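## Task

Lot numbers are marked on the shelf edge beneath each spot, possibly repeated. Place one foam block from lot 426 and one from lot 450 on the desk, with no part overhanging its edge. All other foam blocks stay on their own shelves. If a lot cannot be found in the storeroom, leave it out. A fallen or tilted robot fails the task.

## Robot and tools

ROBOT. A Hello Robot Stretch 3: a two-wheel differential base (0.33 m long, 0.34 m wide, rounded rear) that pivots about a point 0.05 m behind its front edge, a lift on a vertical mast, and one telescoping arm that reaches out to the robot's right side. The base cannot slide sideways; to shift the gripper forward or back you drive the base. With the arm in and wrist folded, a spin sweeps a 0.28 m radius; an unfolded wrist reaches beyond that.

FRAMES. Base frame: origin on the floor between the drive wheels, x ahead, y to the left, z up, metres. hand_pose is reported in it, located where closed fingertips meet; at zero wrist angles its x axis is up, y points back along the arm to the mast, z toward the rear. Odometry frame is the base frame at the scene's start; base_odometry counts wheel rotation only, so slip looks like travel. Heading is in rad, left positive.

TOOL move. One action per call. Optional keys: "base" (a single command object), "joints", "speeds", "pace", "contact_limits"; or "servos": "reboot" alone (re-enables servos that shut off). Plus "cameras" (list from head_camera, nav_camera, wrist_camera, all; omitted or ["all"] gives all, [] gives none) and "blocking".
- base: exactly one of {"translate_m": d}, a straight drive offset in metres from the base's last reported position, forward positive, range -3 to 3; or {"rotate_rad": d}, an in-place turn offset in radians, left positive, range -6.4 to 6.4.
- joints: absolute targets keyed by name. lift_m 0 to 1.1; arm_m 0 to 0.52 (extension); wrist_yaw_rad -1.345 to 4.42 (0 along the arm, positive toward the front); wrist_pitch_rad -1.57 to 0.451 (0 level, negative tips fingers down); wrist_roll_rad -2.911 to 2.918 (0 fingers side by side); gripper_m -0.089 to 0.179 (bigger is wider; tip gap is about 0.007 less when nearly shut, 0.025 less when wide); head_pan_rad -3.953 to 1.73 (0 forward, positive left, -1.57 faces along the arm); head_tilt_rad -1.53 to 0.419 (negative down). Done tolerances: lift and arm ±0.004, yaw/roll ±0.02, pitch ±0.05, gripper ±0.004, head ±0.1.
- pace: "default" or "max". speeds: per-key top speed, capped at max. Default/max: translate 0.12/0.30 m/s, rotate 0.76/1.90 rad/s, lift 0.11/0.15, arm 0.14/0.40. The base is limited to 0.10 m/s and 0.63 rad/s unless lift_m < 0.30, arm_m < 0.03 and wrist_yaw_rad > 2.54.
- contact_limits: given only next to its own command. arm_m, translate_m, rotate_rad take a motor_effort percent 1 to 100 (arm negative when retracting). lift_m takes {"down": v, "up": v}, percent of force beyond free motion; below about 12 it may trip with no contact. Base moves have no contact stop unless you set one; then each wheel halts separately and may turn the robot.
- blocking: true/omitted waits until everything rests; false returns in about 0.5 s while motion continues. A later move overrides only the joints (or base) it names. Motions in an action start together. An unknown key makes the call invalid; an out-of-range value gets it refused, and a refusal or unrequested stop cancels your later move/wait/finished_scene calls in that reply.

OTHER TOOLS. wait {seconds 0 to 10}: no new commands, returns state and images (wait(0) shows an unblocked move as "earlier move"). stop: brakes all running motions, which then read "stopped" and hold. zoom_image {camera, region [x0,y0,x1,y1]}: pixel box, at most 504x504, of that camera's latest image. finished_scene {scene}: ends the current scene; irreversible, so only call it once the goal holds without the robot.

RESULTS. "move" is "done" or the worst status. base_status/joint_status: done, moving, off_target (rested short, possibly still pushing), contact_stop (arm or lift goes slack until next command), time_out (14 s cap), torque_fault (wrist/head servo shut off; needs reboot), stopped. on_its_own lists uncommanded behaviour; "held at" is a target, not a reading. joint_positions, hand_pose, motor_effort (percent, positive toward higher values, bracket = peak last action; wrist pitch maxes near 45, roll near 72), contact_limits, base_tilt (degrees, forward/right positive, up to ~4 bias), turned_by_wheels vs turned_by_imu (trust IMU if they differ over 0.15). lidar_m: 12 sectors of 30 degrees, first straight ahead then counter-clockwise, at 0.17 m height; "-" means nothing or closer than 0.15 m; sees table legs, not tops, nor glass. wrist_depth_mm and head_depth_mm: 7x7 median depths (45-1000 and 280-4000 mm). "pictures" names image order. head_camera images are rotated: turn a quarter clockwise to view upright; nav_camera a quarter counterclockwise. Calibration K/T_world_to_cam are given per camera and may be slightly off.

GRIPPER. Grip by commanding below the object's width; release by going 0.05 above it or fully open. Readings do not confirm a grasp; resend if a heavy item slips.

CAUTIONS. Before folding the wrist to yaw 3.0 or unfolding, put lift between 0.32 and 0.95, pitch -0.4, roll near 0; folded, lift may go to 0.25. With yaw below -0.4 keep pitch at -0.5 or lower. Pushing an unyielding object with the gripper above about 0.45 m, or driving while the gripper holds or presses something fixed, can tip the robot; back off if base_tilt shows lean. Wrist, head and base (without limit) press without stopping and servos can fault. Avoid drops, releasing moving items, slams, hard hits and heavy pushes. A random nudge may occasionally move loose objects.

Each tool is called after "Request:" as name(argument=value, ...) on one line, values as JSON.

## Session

Request:
move(joints={"head_pan_rad":1.2,"head_tilt_rad":-0.3}, pace="max", cameras=["nav_camera"])

Request:
move(joints={"head_pan_rad":0.0,"head_tilt_rad":-0.3}, cameras=["nav_camera"])

Request:
move(joints={"head_pan_rad":-1.5,"head_tilt_rad":-0.3}, cameras=["nav_camera"])

Request:
move(joints={"head_pan_rad":-3.1,"head_tilt_rad":-0.3}, cameras=["nav_camera"])

Scene clock: 0.97 s.
move: done
base_odometry: x=+0.000 y=+0.000 heading=+0.000
turned_by_wheels: +0.000
turned_by_imu: +0.000
base_tilt: forward=-0.3 right=-1.3
lidar_m: 0.84 0.77 0.78 0.96 1.17 1.16 1.58 1.48 1.13 1.38 3.10 1.31
head_depth_mm: 646 666 691 720 749 781 815 / 680 705 732 764 797 833 875 / 719 750 779 815 852 895 936 / 763 796 833 874 915 968 1015 / 814 854 895 938 993 1049 1107 / 880 925 971 1017 1082 1145 1218 / 939 991 1049 1107 1179 1260 1350
base_status: not commanded
joint_positions: lift_m=+0.306 arm_m=+0.001 wrist_yaw_rad=+2.853 wrist_pitch_rad=-0.337 wrist_roll_rad=+0.000 gripper_m=+0.037 head_pan_rad=+1.233 head_tilt_rad=-0.301
joint_status: all done
measured_speeds: all 0
motor_effort: left_wheel=+0.1(0.5) right_wheel=+0.8(1.0) lift_m=+26.9(27.3) arm_m=-7.8(8.3) wrist_yaw_rad=-1.5(2.2) wrist_pitch_rad=+2.0(2.1) wrist_roll_rad=-0.2(0.3) gripper_m=+0.8(1.0) head_pan_rad=-2.3(4.7) head_tilt_rad=-2.6(6.4)
hand_pose: x=+0.0453 y=+0.0786 z=+0.3376 quat_wxyz=(+0.218, +0.707, +0.017, +0.673) (m; base frame)
wrist_depth_mm: 134 - - - - - - / 136 - - - - - - / 144 - - - - - - / 156 186 872 864 814 - - / 169 180 723 677 670 685 661 / 570 194 126 562 129 572 573 / 504 205 315 500 479 490 495
pictures: nav_camera (sideways)
camera_calibration:
nav_camera: T_world_to_cam=[[0.0739439, 0.26177, 0.962293, -1.20989], [0.947993, -0.317999, 0.0136596, 0.0266433], [0.309584, 0.911237, -0.271671, 0.304912], [0, 0, 0, 1]] pos_world=[-0.0301895, 0.0473391, 1.24674]

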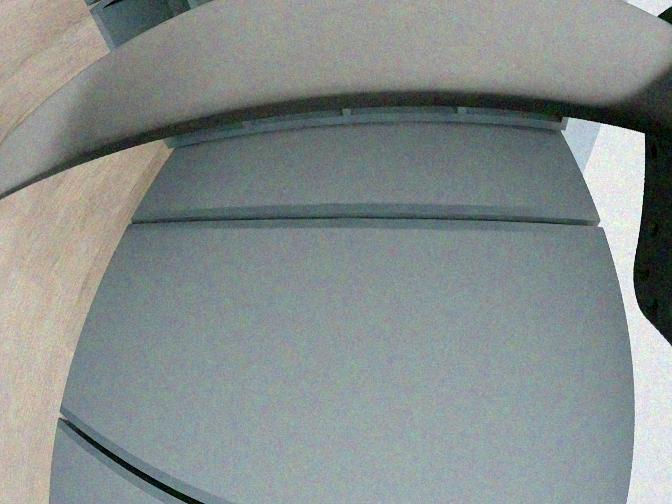

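Scene clock: 2.10 s.
move: done
base_odometry: x=+0.000 y=+0.000 heading=+0.000
turned_by_wheels: +0.000
turned_by_imu: +0.000
base_tilt: forward=-0.3 right=-1.1
lidar_m: 0.84 0.77 0.78 0.96 1.18 1.16 1.57 1.48 1.13 1.38 3.09 1.31
head_depth_mm: 1167 1247 1342 1459 1592 1746 1555 / 1036 1105 1185 1271 1369 1496 1499 / 937 992 1053 1113 1198 1288 1393 / 855 900 944 1008 1071 1137 1219 / 785 823 864 914 965 1020 1088 / 727 759 794 832 877 922 977 / 678 706 734 767 806 842 893
base_status: not commanded
joint_positions: lift_m=+0.306 arm_m=+0.001 wrist_yaw_rad=+2.853 wrist_pitch_rad=-0.337 wrist_roll_rad=+0.000 gripper_m=+0.037 head_pan_rad=-0.023 head_tilt_rad=-0.301
joint_status: all done
measured_speeds: all 0
motor_effort: left_wheel=-0.1(0.5) right_wheel=+0.0(1.2) lift_m=+26.4(27.1) arm_m=-11.0(11.3) wrist_yaw_rad=-0.2(2.2) wrist_pitch_rad=+2.1(2.2) wrist_roll_rad=+0.2(0.3) gripper_m=+0.5(0.9) head_pan_rad=+1.4(5.7) head_tilt_rad=-1.3(4.8)
hand_pose: x=+0.0453 y=+0.0786 z=+0.3376 quat_wxyz=(+0.218, +0.707, +0.017, +0.673) (m; base frame)
wrist_depth_mm: 133 - - - - - - / 136 - - - - - - / 144 - - - - - - / 156 187 871 868 829 - - / 170 180 717 670 657 692 658 / 584 194 126 566 129 573 568 / 503 205 316 496 480 493 490
pictures: nav_camera (sideways)
camera_calibration:
nav_camera: T_world_to_cam=[[0.271791, 0.0109381, 0.962294, -1.2111], [-0.008158, -0.999873, 0.0136694, 0.0324036], [0.962322, -0.0115656, -0.271667, 0.300914], [0, 0, 0, 1]] pos_world=[0.0398546, 0.0491268, 1.24674]

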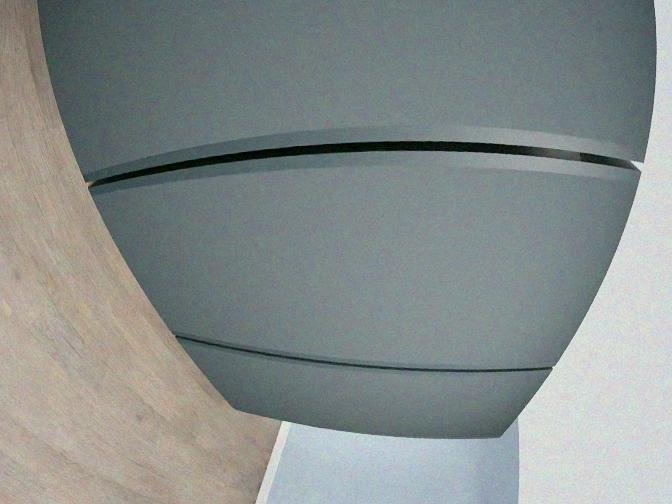

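Scene clock: 4.33 s.
move: done
base_odometry: x=+0.000 y=+0.000 heading=+0.000
turned_by_wheels: +0.000
turned_by_imu: +0.000
base_tilt: forward=-0.3 right=-1.2
lidar_m: 0.84 0.77 0.78 0.96 1.18 1.16 1.57 1.48 1.13 1.37 3.10 1.31
head_depth_mm: 1594 1632 1688 1727 1349 930 1558 / 1783 1809 1868 1902 1335 1063 1548 / 1996 2073 2130 2128 1323 1860 1555 / 2276 2376 2473 2398 1511 1927 1527 / 2634 2751 2852 2827 2402 1979 1530 / 2915 3009 3097 3262 2839 1970 1525 / 2723 2815 2952 3114 2797 1971 1522
base_status: not commanded
joint_positions: lift_m=+0.306 arm_m=+0.001 wrist_yaw_rad=+2.853 wrist_pitch_rad=-0.337 wrist_roll_rad=+0.000 gripper_m=+0.037 head_pan_rad=-1.508 head_tilt_rad=-0.301
joint_status: all done
measured_speeds: translate_m=+0.000 rotate_rad=+0.000 lift_m=+0.000 arm_m=+0.000 wrist_yaw_rad=+0.000 wrist_pitch_rad=+0.000 wrist_roll_rad=+0.000 head_pan_rad=+0.024 head_tilt_rad=+0.000
motor_effort: left_wheel=-0.2(0.8) right_wheel=+0.5(1.2) lift_m=+26.6(27.1) arm_m=-12.4(13.0) wrist_yaw_rad=-1.7(1.9) wrist_pitch_rad=+2.0(2.2) wrist_roll_rad=+0.1(0.3) gripper_m=+0.3(0.9) head_pan_rad=+3.3(4.7) head_tilt_rad=+0.7(4.2)
hand_pose: x=+0.0453 y=+0.0786 z=+0.3376 quat_wxyz=(+0.218, +0.707, +0.017, +0.673) (m; base frame)
wrist_depth_mm: 133 - - - - - - / 136 - - - - - - / 145 - - - - - - / 155 186 883 874 822 - - / 170 181 729 669 661 695 658 / 564 192 126 560 129 574 573 / 503 205 313 498 483 497 490
pictures: nav_camera (sideways)
camera_calibration:
nav_camera: T_world_to_cam=[[0.0339652, -0.269897, 0.96229, -1.20964], [-0.996957, -0.0767449, 0.0136639, 0.0384448], [0.070163, -0.959826, -0.271683, 0.306401], [0, 0, 0, 1]] pos_world=[0.0579154, -0.0294356, 1.24674]

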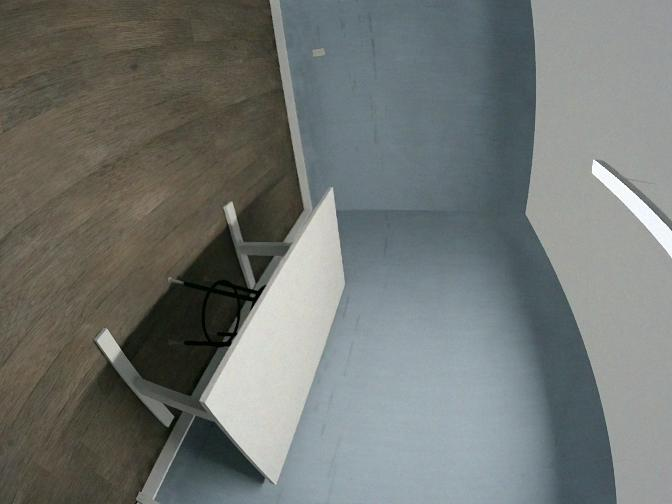

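Scene clock: 6.57 s.
move: done
base_odometry: x=+0.000 y=+0.000 heading=+0.000
turned_by_wheels: +0.000
turned_by_imu: +0.000
base_tilt: forward=-0.4 right=-1.2
lidar_m: 0.84 0.77 0.78 0.96 1.17 1.16 1.57 1.48 1.13 1.38 3.09 1.31
head_depth_mm: 1482 1569 1699 1728 1762 1760 1472 / 1388 1438 1545 1612 1695 1829 1542 / 1771 1886 1981 2074 2160 1789 1550 / 1639 1740 1810 1922 2034 1997 1546 / 1525 1590 1672 1754 1843 1893 1533 / 1406 1477 1540 1614 1698 1761 1523 / 1314 1376 1423 1491 1576 1652 1510
base_status: not commanded
joint_positions: lift_m=+0.306 arm_m=+0.001 wrist_yaw_rad=+2.853 wrist_pitch_rad=-0.337 wrist_roll_rad=+0.000 gripper_m=+0.037 head_pan_rad=-3.108 head_tilt_rad=-0.301
joint_status: all done
measured_speeds: translate_m=+0.000 rotate_rad=+0.000 lift_m=+0.000 arm_m=+0.000 wrist_yaw_rad=+0.000 wrist_pitch_rad=+0.000 wrist_roll_rad=+0.000 head_pan_rad=+0.024 head_tilt_rad=+0.000
motor_effort: left_wheel=-0.2(0.6) right_wheel=+1.0(1.5) lift_m=+26.7(27.4) arm_m=-12.3(12.9) wrist_yaw_rad=-0.4(2.2) wrist_pitch_rad=+2.0(2.1) wrist_roll_rad=-0.1(0.3) gripper_m=+0.6(1.2) head_pan_rad=+3.4(5.0) head_tilt_rad=+2.8(6.1)
hand_pose: x=+0.0453 y=+0.0786 z=+0.3376 quat_wxyz=(+0.218, +0.707, +0.017, +0.673) (m; base frame)
wrist_depth_mm: 133 - - - - - - / 136 - - - - - - / 145 - - - - - - / 155 186 870 862 828 - - / 169 181 730 667 657 687 659 / 573 193 126 565 129 577 572 / 503 204 313 497 483 492 489
pictures: nav_camera (sideways)
camera_calibration:
nav_camera: T_world_to_cam=[[-0.27076, -0.0260577, 0.962294, -1.2078], [-0.0476215, 0.998772, 0.0136463, 0.0326853], [-0.961468, -0.042131, -0.271668, 0.312634], [0, 0, 0, 1]] pos_world=[-0.0248781, -0.050946, 1.24674]

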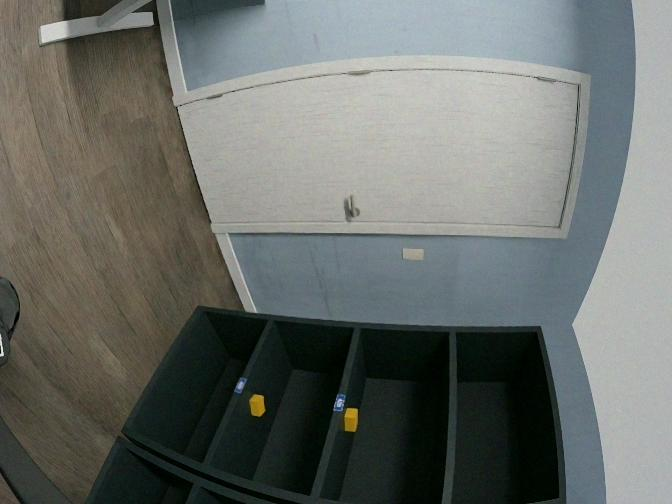

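Request:
move(base={"rotate_rad":-2.49}, joints={"head_pan_rad":-1.5,"head_tilt_rad":-0.3,"wrist_yaw_rad":3.0,"lift_m":0.33,"wrist_pitch_rad":-0.4}, pace="max", cameras=["nav_camera","head_camera"])

Scene clock: 38.13 s.
move: done
base_odometry: x=+0.000 y=+0.000 heading=-2.490
turned_by_wheels: -2.490
turned_by_imu: -2.449
base_tilt: forward=-0.3 right=-1.3
lidar_m: 1.48 1.13 1.33 3.10 1.10 0.80 0.77 0.80 1.10 1.16 1.57 1.55
head_depth_mm: 1376 1422 1496 1533 1632 1411 1473 / 1383 1417 1504 1513 1641 1394 1469 / 1389 1426 1520 1497 1649 1687 1460 / 1350 1310 1506 1460 1626 1674 1452 / 1014 1062 1112 1168 1236 1291 1375 / 1415 1457 1562 1591 1681 1649 1441 / 1422 1470 1561 1592 1676 1706 1444
base_status: done
joint_positions: lift_m=+0.330 arm_m=+0.001 wrist_yaw_rad=+2.997 wrist_pitch_rad=-0.412 wrist_roll_rad=+0.000 gripper_m=+0.037 head_pan_rad=-1.500 head_tilt_rad=-0.300
joint_status: all done
measured_speeds: all 0
motor_effort: left_wheel=+7.9(11.9) right_wheel=-9.4(13.8) lift_m=+24.7(31.3) arm_m=-12.1(13.1) wrist_yaw_rad=+2.0(6.2) wrist_pitch_rad=+1.7(4.1) wrist_roll_rad=-0.3(0.4) gripper_m=+0.1(1.1) head_pan_rad=-3.4(6.6) head_tilt_rad=+3.8(8.1)
hand_pose: x=+0.0112 y=+0.0773 z=+0.3440 quat_wxyz=(+0.195, +0.700, +0.095, +0.680) (m; base frame)
wrist_depth_mm: - 137 - - - - - / - 147 - - - - - / - 161 984 - - - 980 / 826 185 747 788 795 789 774 / 682 651 205 640 633 649 649 / 577 572 129 551 129 554 555 / 495 509 264 324 478 490 483
pictures: head_camera (sideways), nav_camera (sideways)
camera_calibration:
head_camera: T_world_to_cam=[[-0.0634728, 0.240602, -0.968546, 1.27644], [0.997871, 0.0298855, -0.0579705, 0.0690282], [0.0149977, -0.970164, -0.241987, 0.270463], [0, 0, 0, 1]] pos_world=[0.00808188, -0.0467848, 1.30574]
nav_camera: T_world_to_cam=[[0.0361291, -0.267991, 0.962744, -1.21029], [-0.99628, -0.0850796, 0.0137047, 0.0383886], [0.0782372, -0.959657, -0.270068, 0.304301], [0, 0, 0, 1]] pos_world=[0.0581646, -0.0290546, 1.24685]

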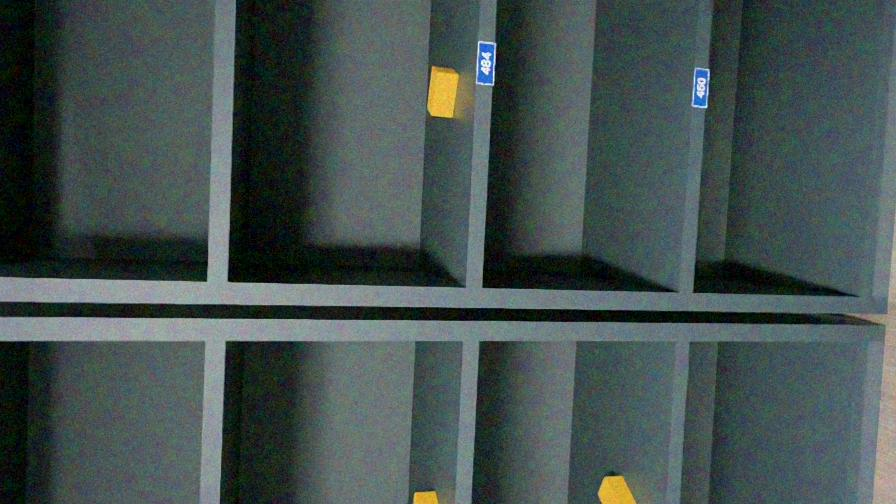

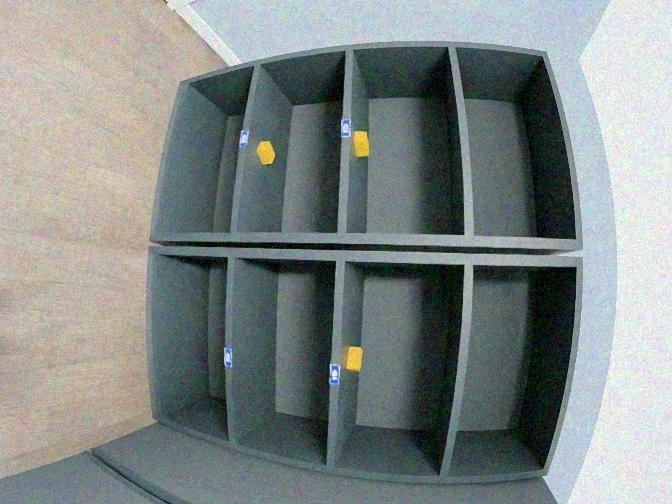

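Request:
zoom_image(camera="head_camera", region=[460, 20, 740, 140])

Request:
move(joints={"head_pan_rad":-1.15,"head_tilt_rad":-0.4}, cameras=["head_camera"])

Scaled by 1.800 from the camera's 896x504 image, which has a finer 1280x720 frame.

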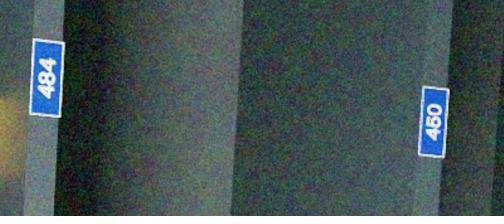

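Scene clock: 52.60 s.
move: done
base_odometry: x=+0.000 y=+0.000 heading=-2.490
turned_by_wheels: +0.000
turned_by_imu: +0.000
base_tilt: forward=-0.3 right=-1.2
lidar_m: 1.48 1.13 1.33 3.09 1.10 0.80 0.77 0.80 1.10 1.16 1.57 1.55
head_depth_mm: 945 1011 1251 1306 1475 1639 1375 / 1371 1261 1424 1178 1267 1419 1394 / 1420 1498 1577 1700 1528 1674 1421 / 1490 1566 1640 1790 1604 1670 1407 / 1550 1642 1733 1869 1679 1666 1400 / 1518 1564 1611 1774 1805 1696 1393 / 1319 1371 1470 1613 2045 1744 1392
base_status: not commanded
joint_positions: lift_m=+0.330 arm_m=+0.001 wrist_yaw_rad=+2.997 wrist_pitch_rad=-0.412 wrist_roll_rad=+0.000 gripper_m=+0.037 head_pan_rad=-1.146 head_tilt_rad=-0.397
joint_status: all done
measured_speeds: all 0
motor_effort: left_wheel=+7.7(8.3) right_wheel=-9.2(10.0) lift_m=+25.9(26.0) arm_m=-11.5(12.4) wrist_yaw_rad=+1.2(2.9) wrist_pitch_rad=+1.8(1.9) wrist_roll_rad=+0.0(0.3) gripper_m=+0.5(1.2) head_pan_rad=+2.8(4.5) head_tilt_rad=-4.0(6.5)
hand_pose: x=+0.0112 y=+0.0773 z=+0.3440 quat_wxyz=(+0.195, +0.700, +0.095, +0.680) (m; base frame)
wrist_depth_mm: - 137 - - - - - / - 147 - - - - - / - 161 963 - - - 992 / 818 185 746 791 795 785 785 / 688 644 205 637 638 641 654 / 576 566 129 551 129 562 560 / 501 512 263 324 476 480 480
pictures: head_camera (sideways)
camera_calibration:
head_camera: T_world_to_cam=[[-0.18127, 0.288598, -0.940134, 1.24008], [0.923353, 0.378963, -0.0617015, 0.0742757], [0.338469, -0.87926, -0.335172, 0.389766], [0, 0, 0, 1]] pos_world=[0.0242826, -0.0433273, 1.30106]

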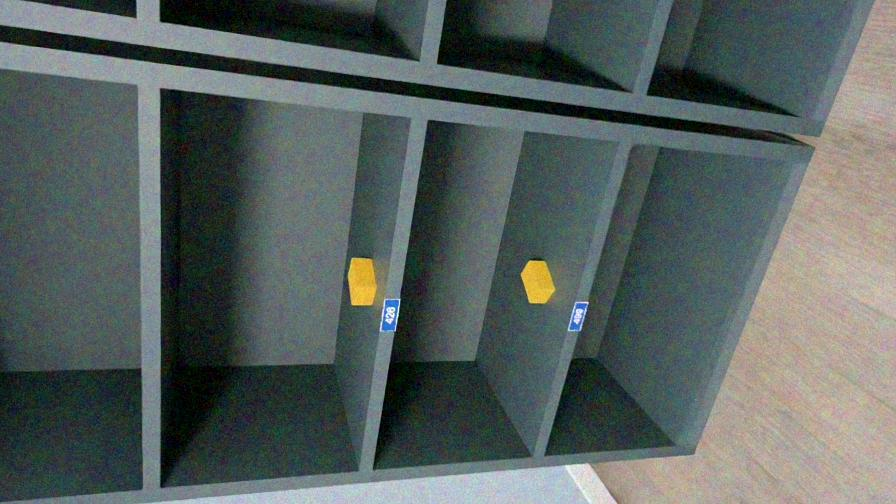

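Request:
zoom_image(camera="head_camera", region=[330, 240, 610, 350])

Scaled by 1.800 from the camera's 896x504 image, which has a finer 1280x720 frame.

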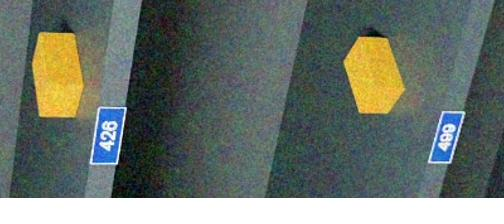

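Request:
move(base={"rotate_rad":-0.805}, joints={"lift_m":0.28}, pace="max", cameras=[])

Request:
move(base={"translate_m":0.87}, pace="max", cameras=[])

Request:
move(base={"rotate_rad":0.805}, joints={"head_pan_rad":-1.6,"head_tilt_rad":-0.45,"lift_m":0.9}, pace="max", cameras=["head_camera"])

Scene clock: 76.10 s.
move: done
base_odometry: x=+0.000 y=+0.000 heading=+2.989
turned_by_wheels: -0.805
turned_by_imu: -0.789
base_tilt: forward=-0.3 right=-1.0
lidar_m: 1.57 1.48 1.13 1.38 2.98 1.58 0.90 0.77 0.77 0.89 1.40 1.16
head_depth_mm: 1021 1044 1073 1110 1137 1164 1220 / 1138 1195 1254 1304 1353 1405 1371 / 1301 1328 1381 1446 1515 1617 1414 / 1454 1538 1603 1769 1598 1669 1401 / 1397 1488 1546 1716 1493 1665 1400 / 1340 1425 1488 1624 1474 1652 1388 / 1289 1369 1442 1561 1401 1634 1368
base_status: done
joint_positions: lift_m=+0.280 arm_m=+0.001 wrist_yaw_rad=+2.997 wrist_pitch_rad=-0.414 wrist_roll_rad=+0.000 gripper_m=+0.037 head_pan_rad=-1.150 head_tilt_rad=-0.400
joint_status: all done
measured_speeds: all 0
motor_effort: left_wheel=+5.8(15.3) right_wheel=-8.8(14.3) lift_m=+23.4(26.1) arm_m=-11.7(12.8) wrist_yaw_rad=+1.2(3.0) wrist_pitch_rad=+2.1(2.1) wrist_roll_rad=-0.2(0.4) gripper_m=+0.0(0.9) head_pan_rad=-3.3(3.8) head_tilt_rad=-3.9(4.3)
hand_pose: x=+0.0111 y=+0.0771 z=+0.2936 quat_wxyz=(+0.195, +0.700, +0.095, +0.680) (m; base frame)
wrist_depth_mm: - 137 - - - - - / - 147 - - - - - / 918 162 869 890 902 883 880 / 735 186 665 715 705 696 704 / 605 582 205 567 567 580 581 / 512 513 128 301 128 498 497 / 432 280 259 272 422 434 430
pictures: none
No camera images: "cameras" was empty.

Scene clock: 80.33 s.
move: done
base_odometry: x=-0.860 y=+0.132 heading=+2.989
turned_by_wheels: +0.000
turned_by_imu: +0.000
base_tilt: forward=-0.3 right=-1.2
lidar_m: 0.71 0.89 0.89 1.02 1.80 2.80 1.61 1.38 1.37 0.66 0.75 0.93
head_depth_mm: 533 575 624 691 1277 1075 1238 / 542 591 613 654 706 779 871 / 510 715 743 761 736 841 835 / 516 889 948 887 694 1016 835 / 468 904 967 909 649 1043 830 / 477 871 924 897 610 1041 828 / 488 835 888 884 602 1036 798
base_status: done
joint_positions: lift_m=+0.280 arm_m=+0.001 wrist_yaw_rad=+2.998 wrist_pitch_rad=-0.414 wrist_roll_rad=+0.000 gripper_m=+0.037 head_pan_rad=-1.150 head_tilt_rad=-0.400
joint_status: not commanded
measured_speeds: all 0
motor_effort: left_wheel=+2.1(15.9) right_wheel=+6.1(10.8) lift_m=+28.5(29.7) arm_m=-10.4(12.6) wrist_yaw_rad=+1.0(4.2) wrist_pitch_rad=+2.1(2.2) wrist_roll_rad=-0.1(0.3) gripper_m=+0.3(1.0) head_pan_rad=-2.6(3.8) head_tilt_rad=-2.7(3.8)
hand_pose: x=+0.0110 y=+0.0771 z=+0.2937 quat_wxyz=(+0.195, +0.700, +0.095, +0.680) (m; base frame)
wrist_depth_mm: - 137 - - - - - / - 147 - - - - - / 893 162 869 911 905 817 - / 739 186 664 712 708 710 693 / 605 577 205 571 564 585 577 / 507 506 129 301 129 492 498 / 437 281 259 271 426 429 433
pictures: none
No camera images: "cameras" was empty.

Scene clock: 85.27 s.
move: done
base_odometry: x=-0.860 y=+0.132 heading=-2.490
turned_by_wheels: +0.805
turned_by_imu: +0.791
base_tilt: forward=-0.3 right=-1.3
lidar_m: 0.89 0.92 1.16 1.65 1.94 1.43 1.38 1.40 0.66 0.99 0.71 0.91
head_depth_mm: 576 883 934 835 646 937 842 / 590 884 951 822 640 1006 855 / 602 880 949 815 634 1003 806 / 618 878 946 803 627 995 802 / 632 873 941 740 622 987 798 / 651 867 938 781 1108 983 793 / 671 867 932 776 1111 975 791
base_status: done
joint_positions: lift_m=+0.900 arm_m=+0.001 wrist_yaw_rad=+2.998 wrist_pitch_rad=-0.414 wrist_roll_rad=+0.000 gripper_m=+0.037 head_pan_rad=-1.600 head_tilt_rad=-0.450
joint_status: all done
measured_speeds: all 0
motor_effort: left_wheel=-6.1(13.6) right_wheel=+5.9(14.0) lift_m=+27.1(34.5) arm_m=-11.9(13.3) wrist_yaw_rad=+1.7(3.3) wrist_pitch_rad=+2.2(2.4) wrist_roll_rad=+0.2(0.3) gripper_m=+0.1(1.1) head_pan_rad=+2.9(4.3) head_tilt_rad=-2.8(7.8)
hand_pose: x=+0.0110 y=+0.0770 z=+0.9135 quat_wxyz=(+0.195, +0.700, +0.096, +0.680) (m; base frame)
wrist_depth_mm: - 137 - - - - - / - 148 - - - - - / - 161 - - - - - / - 182 - - - - - / - - 204 - - - - / - - 129 - 128 - - / - - 263 - - - -
pictures: head_camera (sideways)
camera_calibration:
head_camera: T_world_to_cam=[[-0.0349191, 0.388297, -0.920872, 1.21405], [0.996134, -0.0608, -0.0634101, 0.0761033], [-0.080611, -0.919526, -0.384673, 0.456674], [0, 0, 0, 1]] pos_world=[0.00339751, -0.0468615, 1.29848]

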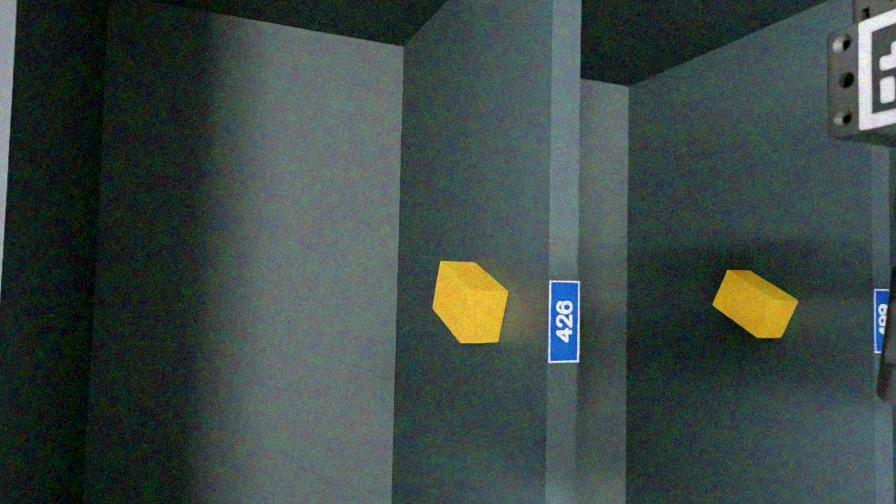

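Request:
move(joints={"wrist_yaw_rad":0.0}, pace="max", cameras=[])

Request:
move(joints={"gripper_m":0.179,"lift_m":1.0,"wrist_pitch_rad":-0.27,"arm_m":0.08}, cameras=["wrist_camera"])

Scene clock: 95.00 s.
move: done
base_odometry: x=-0.860 y=+0.132 heading=-2.490
turned_by_wheels: +0.000
turned_by_imu: +0.000
base_tilt: forward=-0.4 right=-1.2
lidar_m: 0.89 0.92 1.16 1.65 1.95 1.43 1.38 1.40 0.66 0.99 0.71 0.91
head_depth_mm: 577 882 935 833 645 936 841 / 589 882 952 824 640 1012 854 / 602 882 949 810 634 1002 804 / 616 876 944 804 628 995 - / 634 874 942 737 622 986 777 / 651 870 941 788 619 986 792 / 674 868 935 774 1108 979 790
base_status: not commanded
joint_positions: lift_m=+0.900 arm_m=+0.001 wrist_yaw_rad=+0.003 wrist_pitch_rad=-0.414 wrist_roll_rad=+0.000 gripper_m=+0.037 head_pan_rad=-1.600 head_tilt_rad=-0.450
joint_status: all done
measured_speeds: all 0
motor_effort: left_wheel=-6.1(6.2) right_wheel=+5.8(6.7) lift_m=+24.1(24.6) arm_m=-9.7(11.0) wrist_yaw_rad=-2.7(8.7) wrist_pitch_rad=+2.2(2.3) wrist_roll_rad=+0.1(0.4) gripper_m=+0.2(0.9) head_pan_rad=+3.2(4.0) head_tilt_rad=-2.1(2.6)
hand_pose: x=-0.0208 y=-0.3704 z=+0.9135 quat_wxyz=(+0.693, +0.147, -0.691, -0.145) (m; base frame)
wrist_depth_mm: - - 275 273 - - - / - - - - - - - / - - - - - - - / - - - - - 804 - / - - - 152 151 - - / - - 126 - 126 - - / - - 107 - - - 526
pictures: none
No camera images: "cameras" was empty.

Scene clock: 96.97 s.
move: done
base_odometry: x=-0.860 y=+0.132 heading=-2.490
turned_by_wheels: +0.000
turned_by_imu: +0.000
base_tilt: forward=-0.3 right=-1.1
lidar_m: 0.89 0.92 1.16 1.65 1.95 1.42 1.38 1.41 0.66 0.99 0.71 0.91
head_depth_mm: 579 879 936 906 - - 789 / 589 883 951 997 - - 787 / 602 882 950 874 - - 781 / 617 875 950 860 - - 778 / 633 875 943 740 584 988 799 / 651 871 939 786 618 988 795 / 673 866 935 776 1107 975 791
base_status: not commanded
joint_positions: lift_m=+1.000 arm_m=+0.080 wrist_yaw_rad=+0.003 wrist_pitch_rad=-0.291 wrist_roll_rad=+0.000 gripper_m=+0.179 head_pan_rad=-1.600 head_tilt_rad=-0.450
joint_status: all done
measured_speeds: all 0
motor_effort: left_wheel=-5.7(6.3) right_wheel=+5.8(6.7) lift_m=+27.7(32.5) arm_m=+12.8(14.5) wrist_yaw_rad=-3.0(4.3) wrist_pitch_rad=+3.4(5.5) wrist_roll_rad=-0.1(0.3) gripper_m=+0.5(83.5) head_pan_rad=+3.5(3.9) head_tilt_rad=-1.1(2.3)
hand_pose: x=-0.0208 y=-0.4635 z=+1.0420 quat_wxyz=(+0.700, +0.104, -0.699, -0.102) (m; base frame)
wrist_depth_mm: - - - - - - - / - - - - - - - / - - - - - - - / - - - - - - - / - 143 268 263 - - - / - 126 - - - - - / - - - - - - 105
pictures: wrist_camera
camera_calibration:
wrist_camera: T_world_to_cam=[[-0.998879, -0.0426969, -0.0204576, -0.0126446], [-0.00219834, 0.473458, -0.880814, 1.16982], [0.0472938, -0.879781, -0.473021, 0.252261], [0, 0, 0, 1]] pos_world=[-0.0219892, -0.332465, 1.14946]

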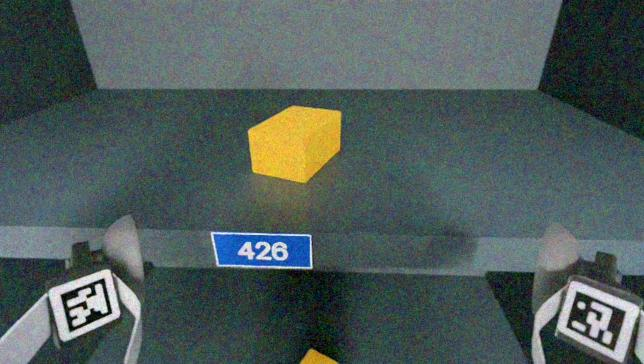

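Request:
move(base={"translate_m":0.125}, joints={"wrist_yaw_rad":-0.34,"wrist_pitch_rad":-0.22,"arm_m":0.19}, cameras=["wrist_camera"])

Scene clock: 113.63 s.
move: done
base_odometry: x=-0.959 y=+0.056 heading=-2.490
turned_by_wheels: +0.000
turned_by_imu: +0.000
base_tilt: forward=-0.3 right=-1.1
lidar_m: 0.76 0.79 1.11 1.64 2.12 1.56 1.50 0.76 0.74 0.99 0.64 0.78
head_depth_mm: 576 887 959 - 1157 1015 813 / 589 880 944 303 599 1008 812 / 601 883 936 291 - 1005 805 / 616 878 947 298 313 995 800 / 634 872 945 796 622 989 795 / 652 873 934 784 1103 982 794 / 672 865 934 776 969 976 789
base_status: done
joint_positions: lift_m=+1.000 arm_m=+0.190 wrist_yaw_rad=-0.337 wrist_pitch_rad=-0.243 wrist_roll_rad=+0.000 gripper_m=+0.179 head_pan_rad=-1.600 head_tilt_rad=-0.450
joint_status: all done
measured_speeds: all 0
motor_effort: left_wheel=+6.1(9.6) right_wheel=+5.0(10.8) lift_m=+29.2(30.0) arm_m=+12.8(14.7) wrist_yaw_rad=-2.5(5.2) wrist_pitch_rad=+3.8(5.6) wrist_roll_rad=+0.1(0.3) gripper_m=+0.7(1.0) head_pan_rad=+3.1(3.6) head_tilt_rad=+0.3(1.0)
hand_pose: x=-0.1019 y=-0.5642 z=+1.0537 quat_wxyz=(+0.678, -0.033, -0.706, -0.203) (m; base frame)
wrist_depth_mm: - - - - - 595 - / - - - - - - - / - - - - - - - / - - - - - - - / - 142 - - - - - / - 126 - - - - - / - - - - - - 105
pictures: wrist_camera
camera_calibration:
wrist_camera: T_world_to_cam=[[-0.956204, 0.292114, -0.0185336, 0.0935551], [0.141591, 0.406208, -0.902744, 1.22738], [-0.256176, -0.865832, -0.429779, 0.104403], [0, 0, 0, 1]] pos_world=[-0.0575824, -0.435503, 1.15461]

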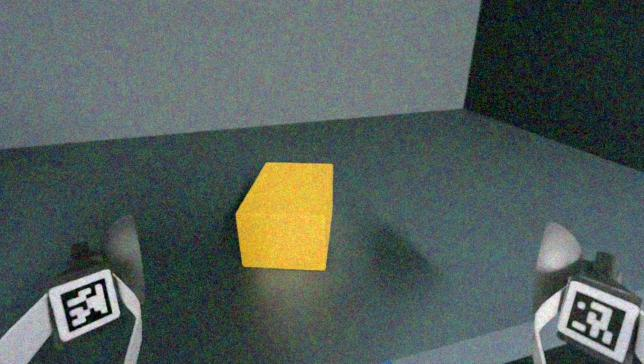

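Request:
move(joints={"arm_m":0.313,"lift_m":0.972}, contact_limits={"arm_m":35}, cameras=[])

Request:
move(joints={"gripper_m":0.0}, cameras=["wrist_camera"])

Request:
move(joints={"lift_m":1.02}, cameras=["wrist_camera"])

Scene clock: 126.63 s.
move: done
base_odometry: x=-0.959 y=+0.056 heading=-2.490
turned_by_wheels: +0.000
turned_by_imu: +0.000
base_tilt: forward=-0.3 right=-1.2
lidar_m: 0.76 0.79 1.11 1.63 2.13 1.55 1.50 0.76 0.74 0.99 0.64 0.79
head_depth_mm: 576 886 960 902 - 1017 816 / 587 883 949 348 1153 1009 810 / 602 881 929 411 600 1000 805 / 617 875 947 421 591 996 801 / 633 874 942 793 622 991 799 / 652 869 938 784 1116 985 793 / 671 864 932 776 963 973 790
base_status: not commanded
joint_positions: lift_m=+0.972 arm_m=+0.313 wrist_yaw_rad=-0.337 wrist_pitch_rad=-0.242 wrist_roll_rad=+0.000 gripper_m=+0.179 head_pan_rad=-1.600 head_tilt_rad=-0.450
joint_status: all done
measured_speeds: all 0
motor_effort: left_wheel=+6.4(6.8) right_wheel=+4.6(6.0) lift_m=+24.3(27.8) arm_m=+12.4(15.0) wrist_yaw_rad=-2.5(4.2) wrist_pitch_rad=+3.6(3.8) wrist_roll_rad=-0.1(0.3) gripper_m=+0.4(1.1) head_pan_rad=+2.6(3.6) head_tilt_rad=+1.7(2.5)
contact_limits: arm_m 35 (drawing in: default 31, maximum 55; extending or still: default 39, maximum 69)
hand_pose: x=-0.1019 y=-0.6872 z=+1.0259 quat_wxyz=(+0.678, -0.033, -0.706, -0.202) (m; base frame)
wrist_depth_mm: - - - - - 490 - / - - - - - 522 - / - - - - - - - / - - - - - - - / - 142 - 157 150 - - / - 126 - 127 122 - - / 152 156 156 114 113 159 105
pictures: none
No camera images: "cameras" was empty.

Scene clock: 128.97 s.
move: done
base_odometry: x=-0.959 y=+0.056 heading=-2.490
turned_by_wheels: +0.000
turned_by_imu: +0.000
base_tilt: forward=-0.2 right=-1.2
lidar_m: 0.76 0.79 1.12 3.30 2.12 1.56 1.50 0.76 0.74 0.99 0.64 0.78
head_depth_mm: 575 888 958 907 - 1012 815 / 589 883 945 349 1147 1008 811 / 601 881 934 411 599 999 804 / 617 878 948 421 594 994 800 / 633 874 936 795 622 989 796 / 651 868 935 785 1114 981 792 / 673 868 935 775 970 980 789
base_status: not commanded
joint_positions: lift_m=+0.972 arm_m=+0.313 wrist_yaw_rad=-0.342 wrist_pitch_rad=-0.219 wrist_roll_rad=+0.002 gripper_m=+0.001 head_pan_rad=-1.600 head_tilt_rad=-0.450
joint_status: all done
measured_speeds: all 0
motor_effort: left_wheel=+1.6(6.7) right_wheel=+4.7(5.9) lift_m=+26.6(27.4) arm_m=+1.1(13.5) wrist_yaw_rad=+1.6(4.0) wrist_pitch_rad=-0.6(4.9) wrist_roll_rad=-0.7(0.9) gripper_m=-25.7(98.1) head_pan_rad=+2.7(3.6) head_tilt_rad=+1.6(2.6)
contact_limits: arm_m 35 (drawing in: default 31, maximum 55; extending or still: default 39, maximum 69)
hand_pose: x=-0.1036 y=-0.6886 z=+1.0315 quat_wxyz=(+0.679, -0.043, -0.706, -0.196) (m; base frame)
wrist_depth_mm: - - - - - 497 - / - - - - - 527 - / - - - - - - - / - - - - - - - / - - 153 167 148 - - / - - 128 131 126 - - / - 105 121 114 125 120 166
pictures: wrist_camera
camera_calibration:
wrist_camera: T_world_to_cam=[[-0.954811, 0.296582, -0.0193562, 0.131867], [0.138035, 0.384828, -0.912608, 1.25321], [-0.263214, -0.87404, -0.408377, -0.0417627], [0, 0, 0, 1]] pos_world=[-0.0580715, -0.557882, 1.12919]

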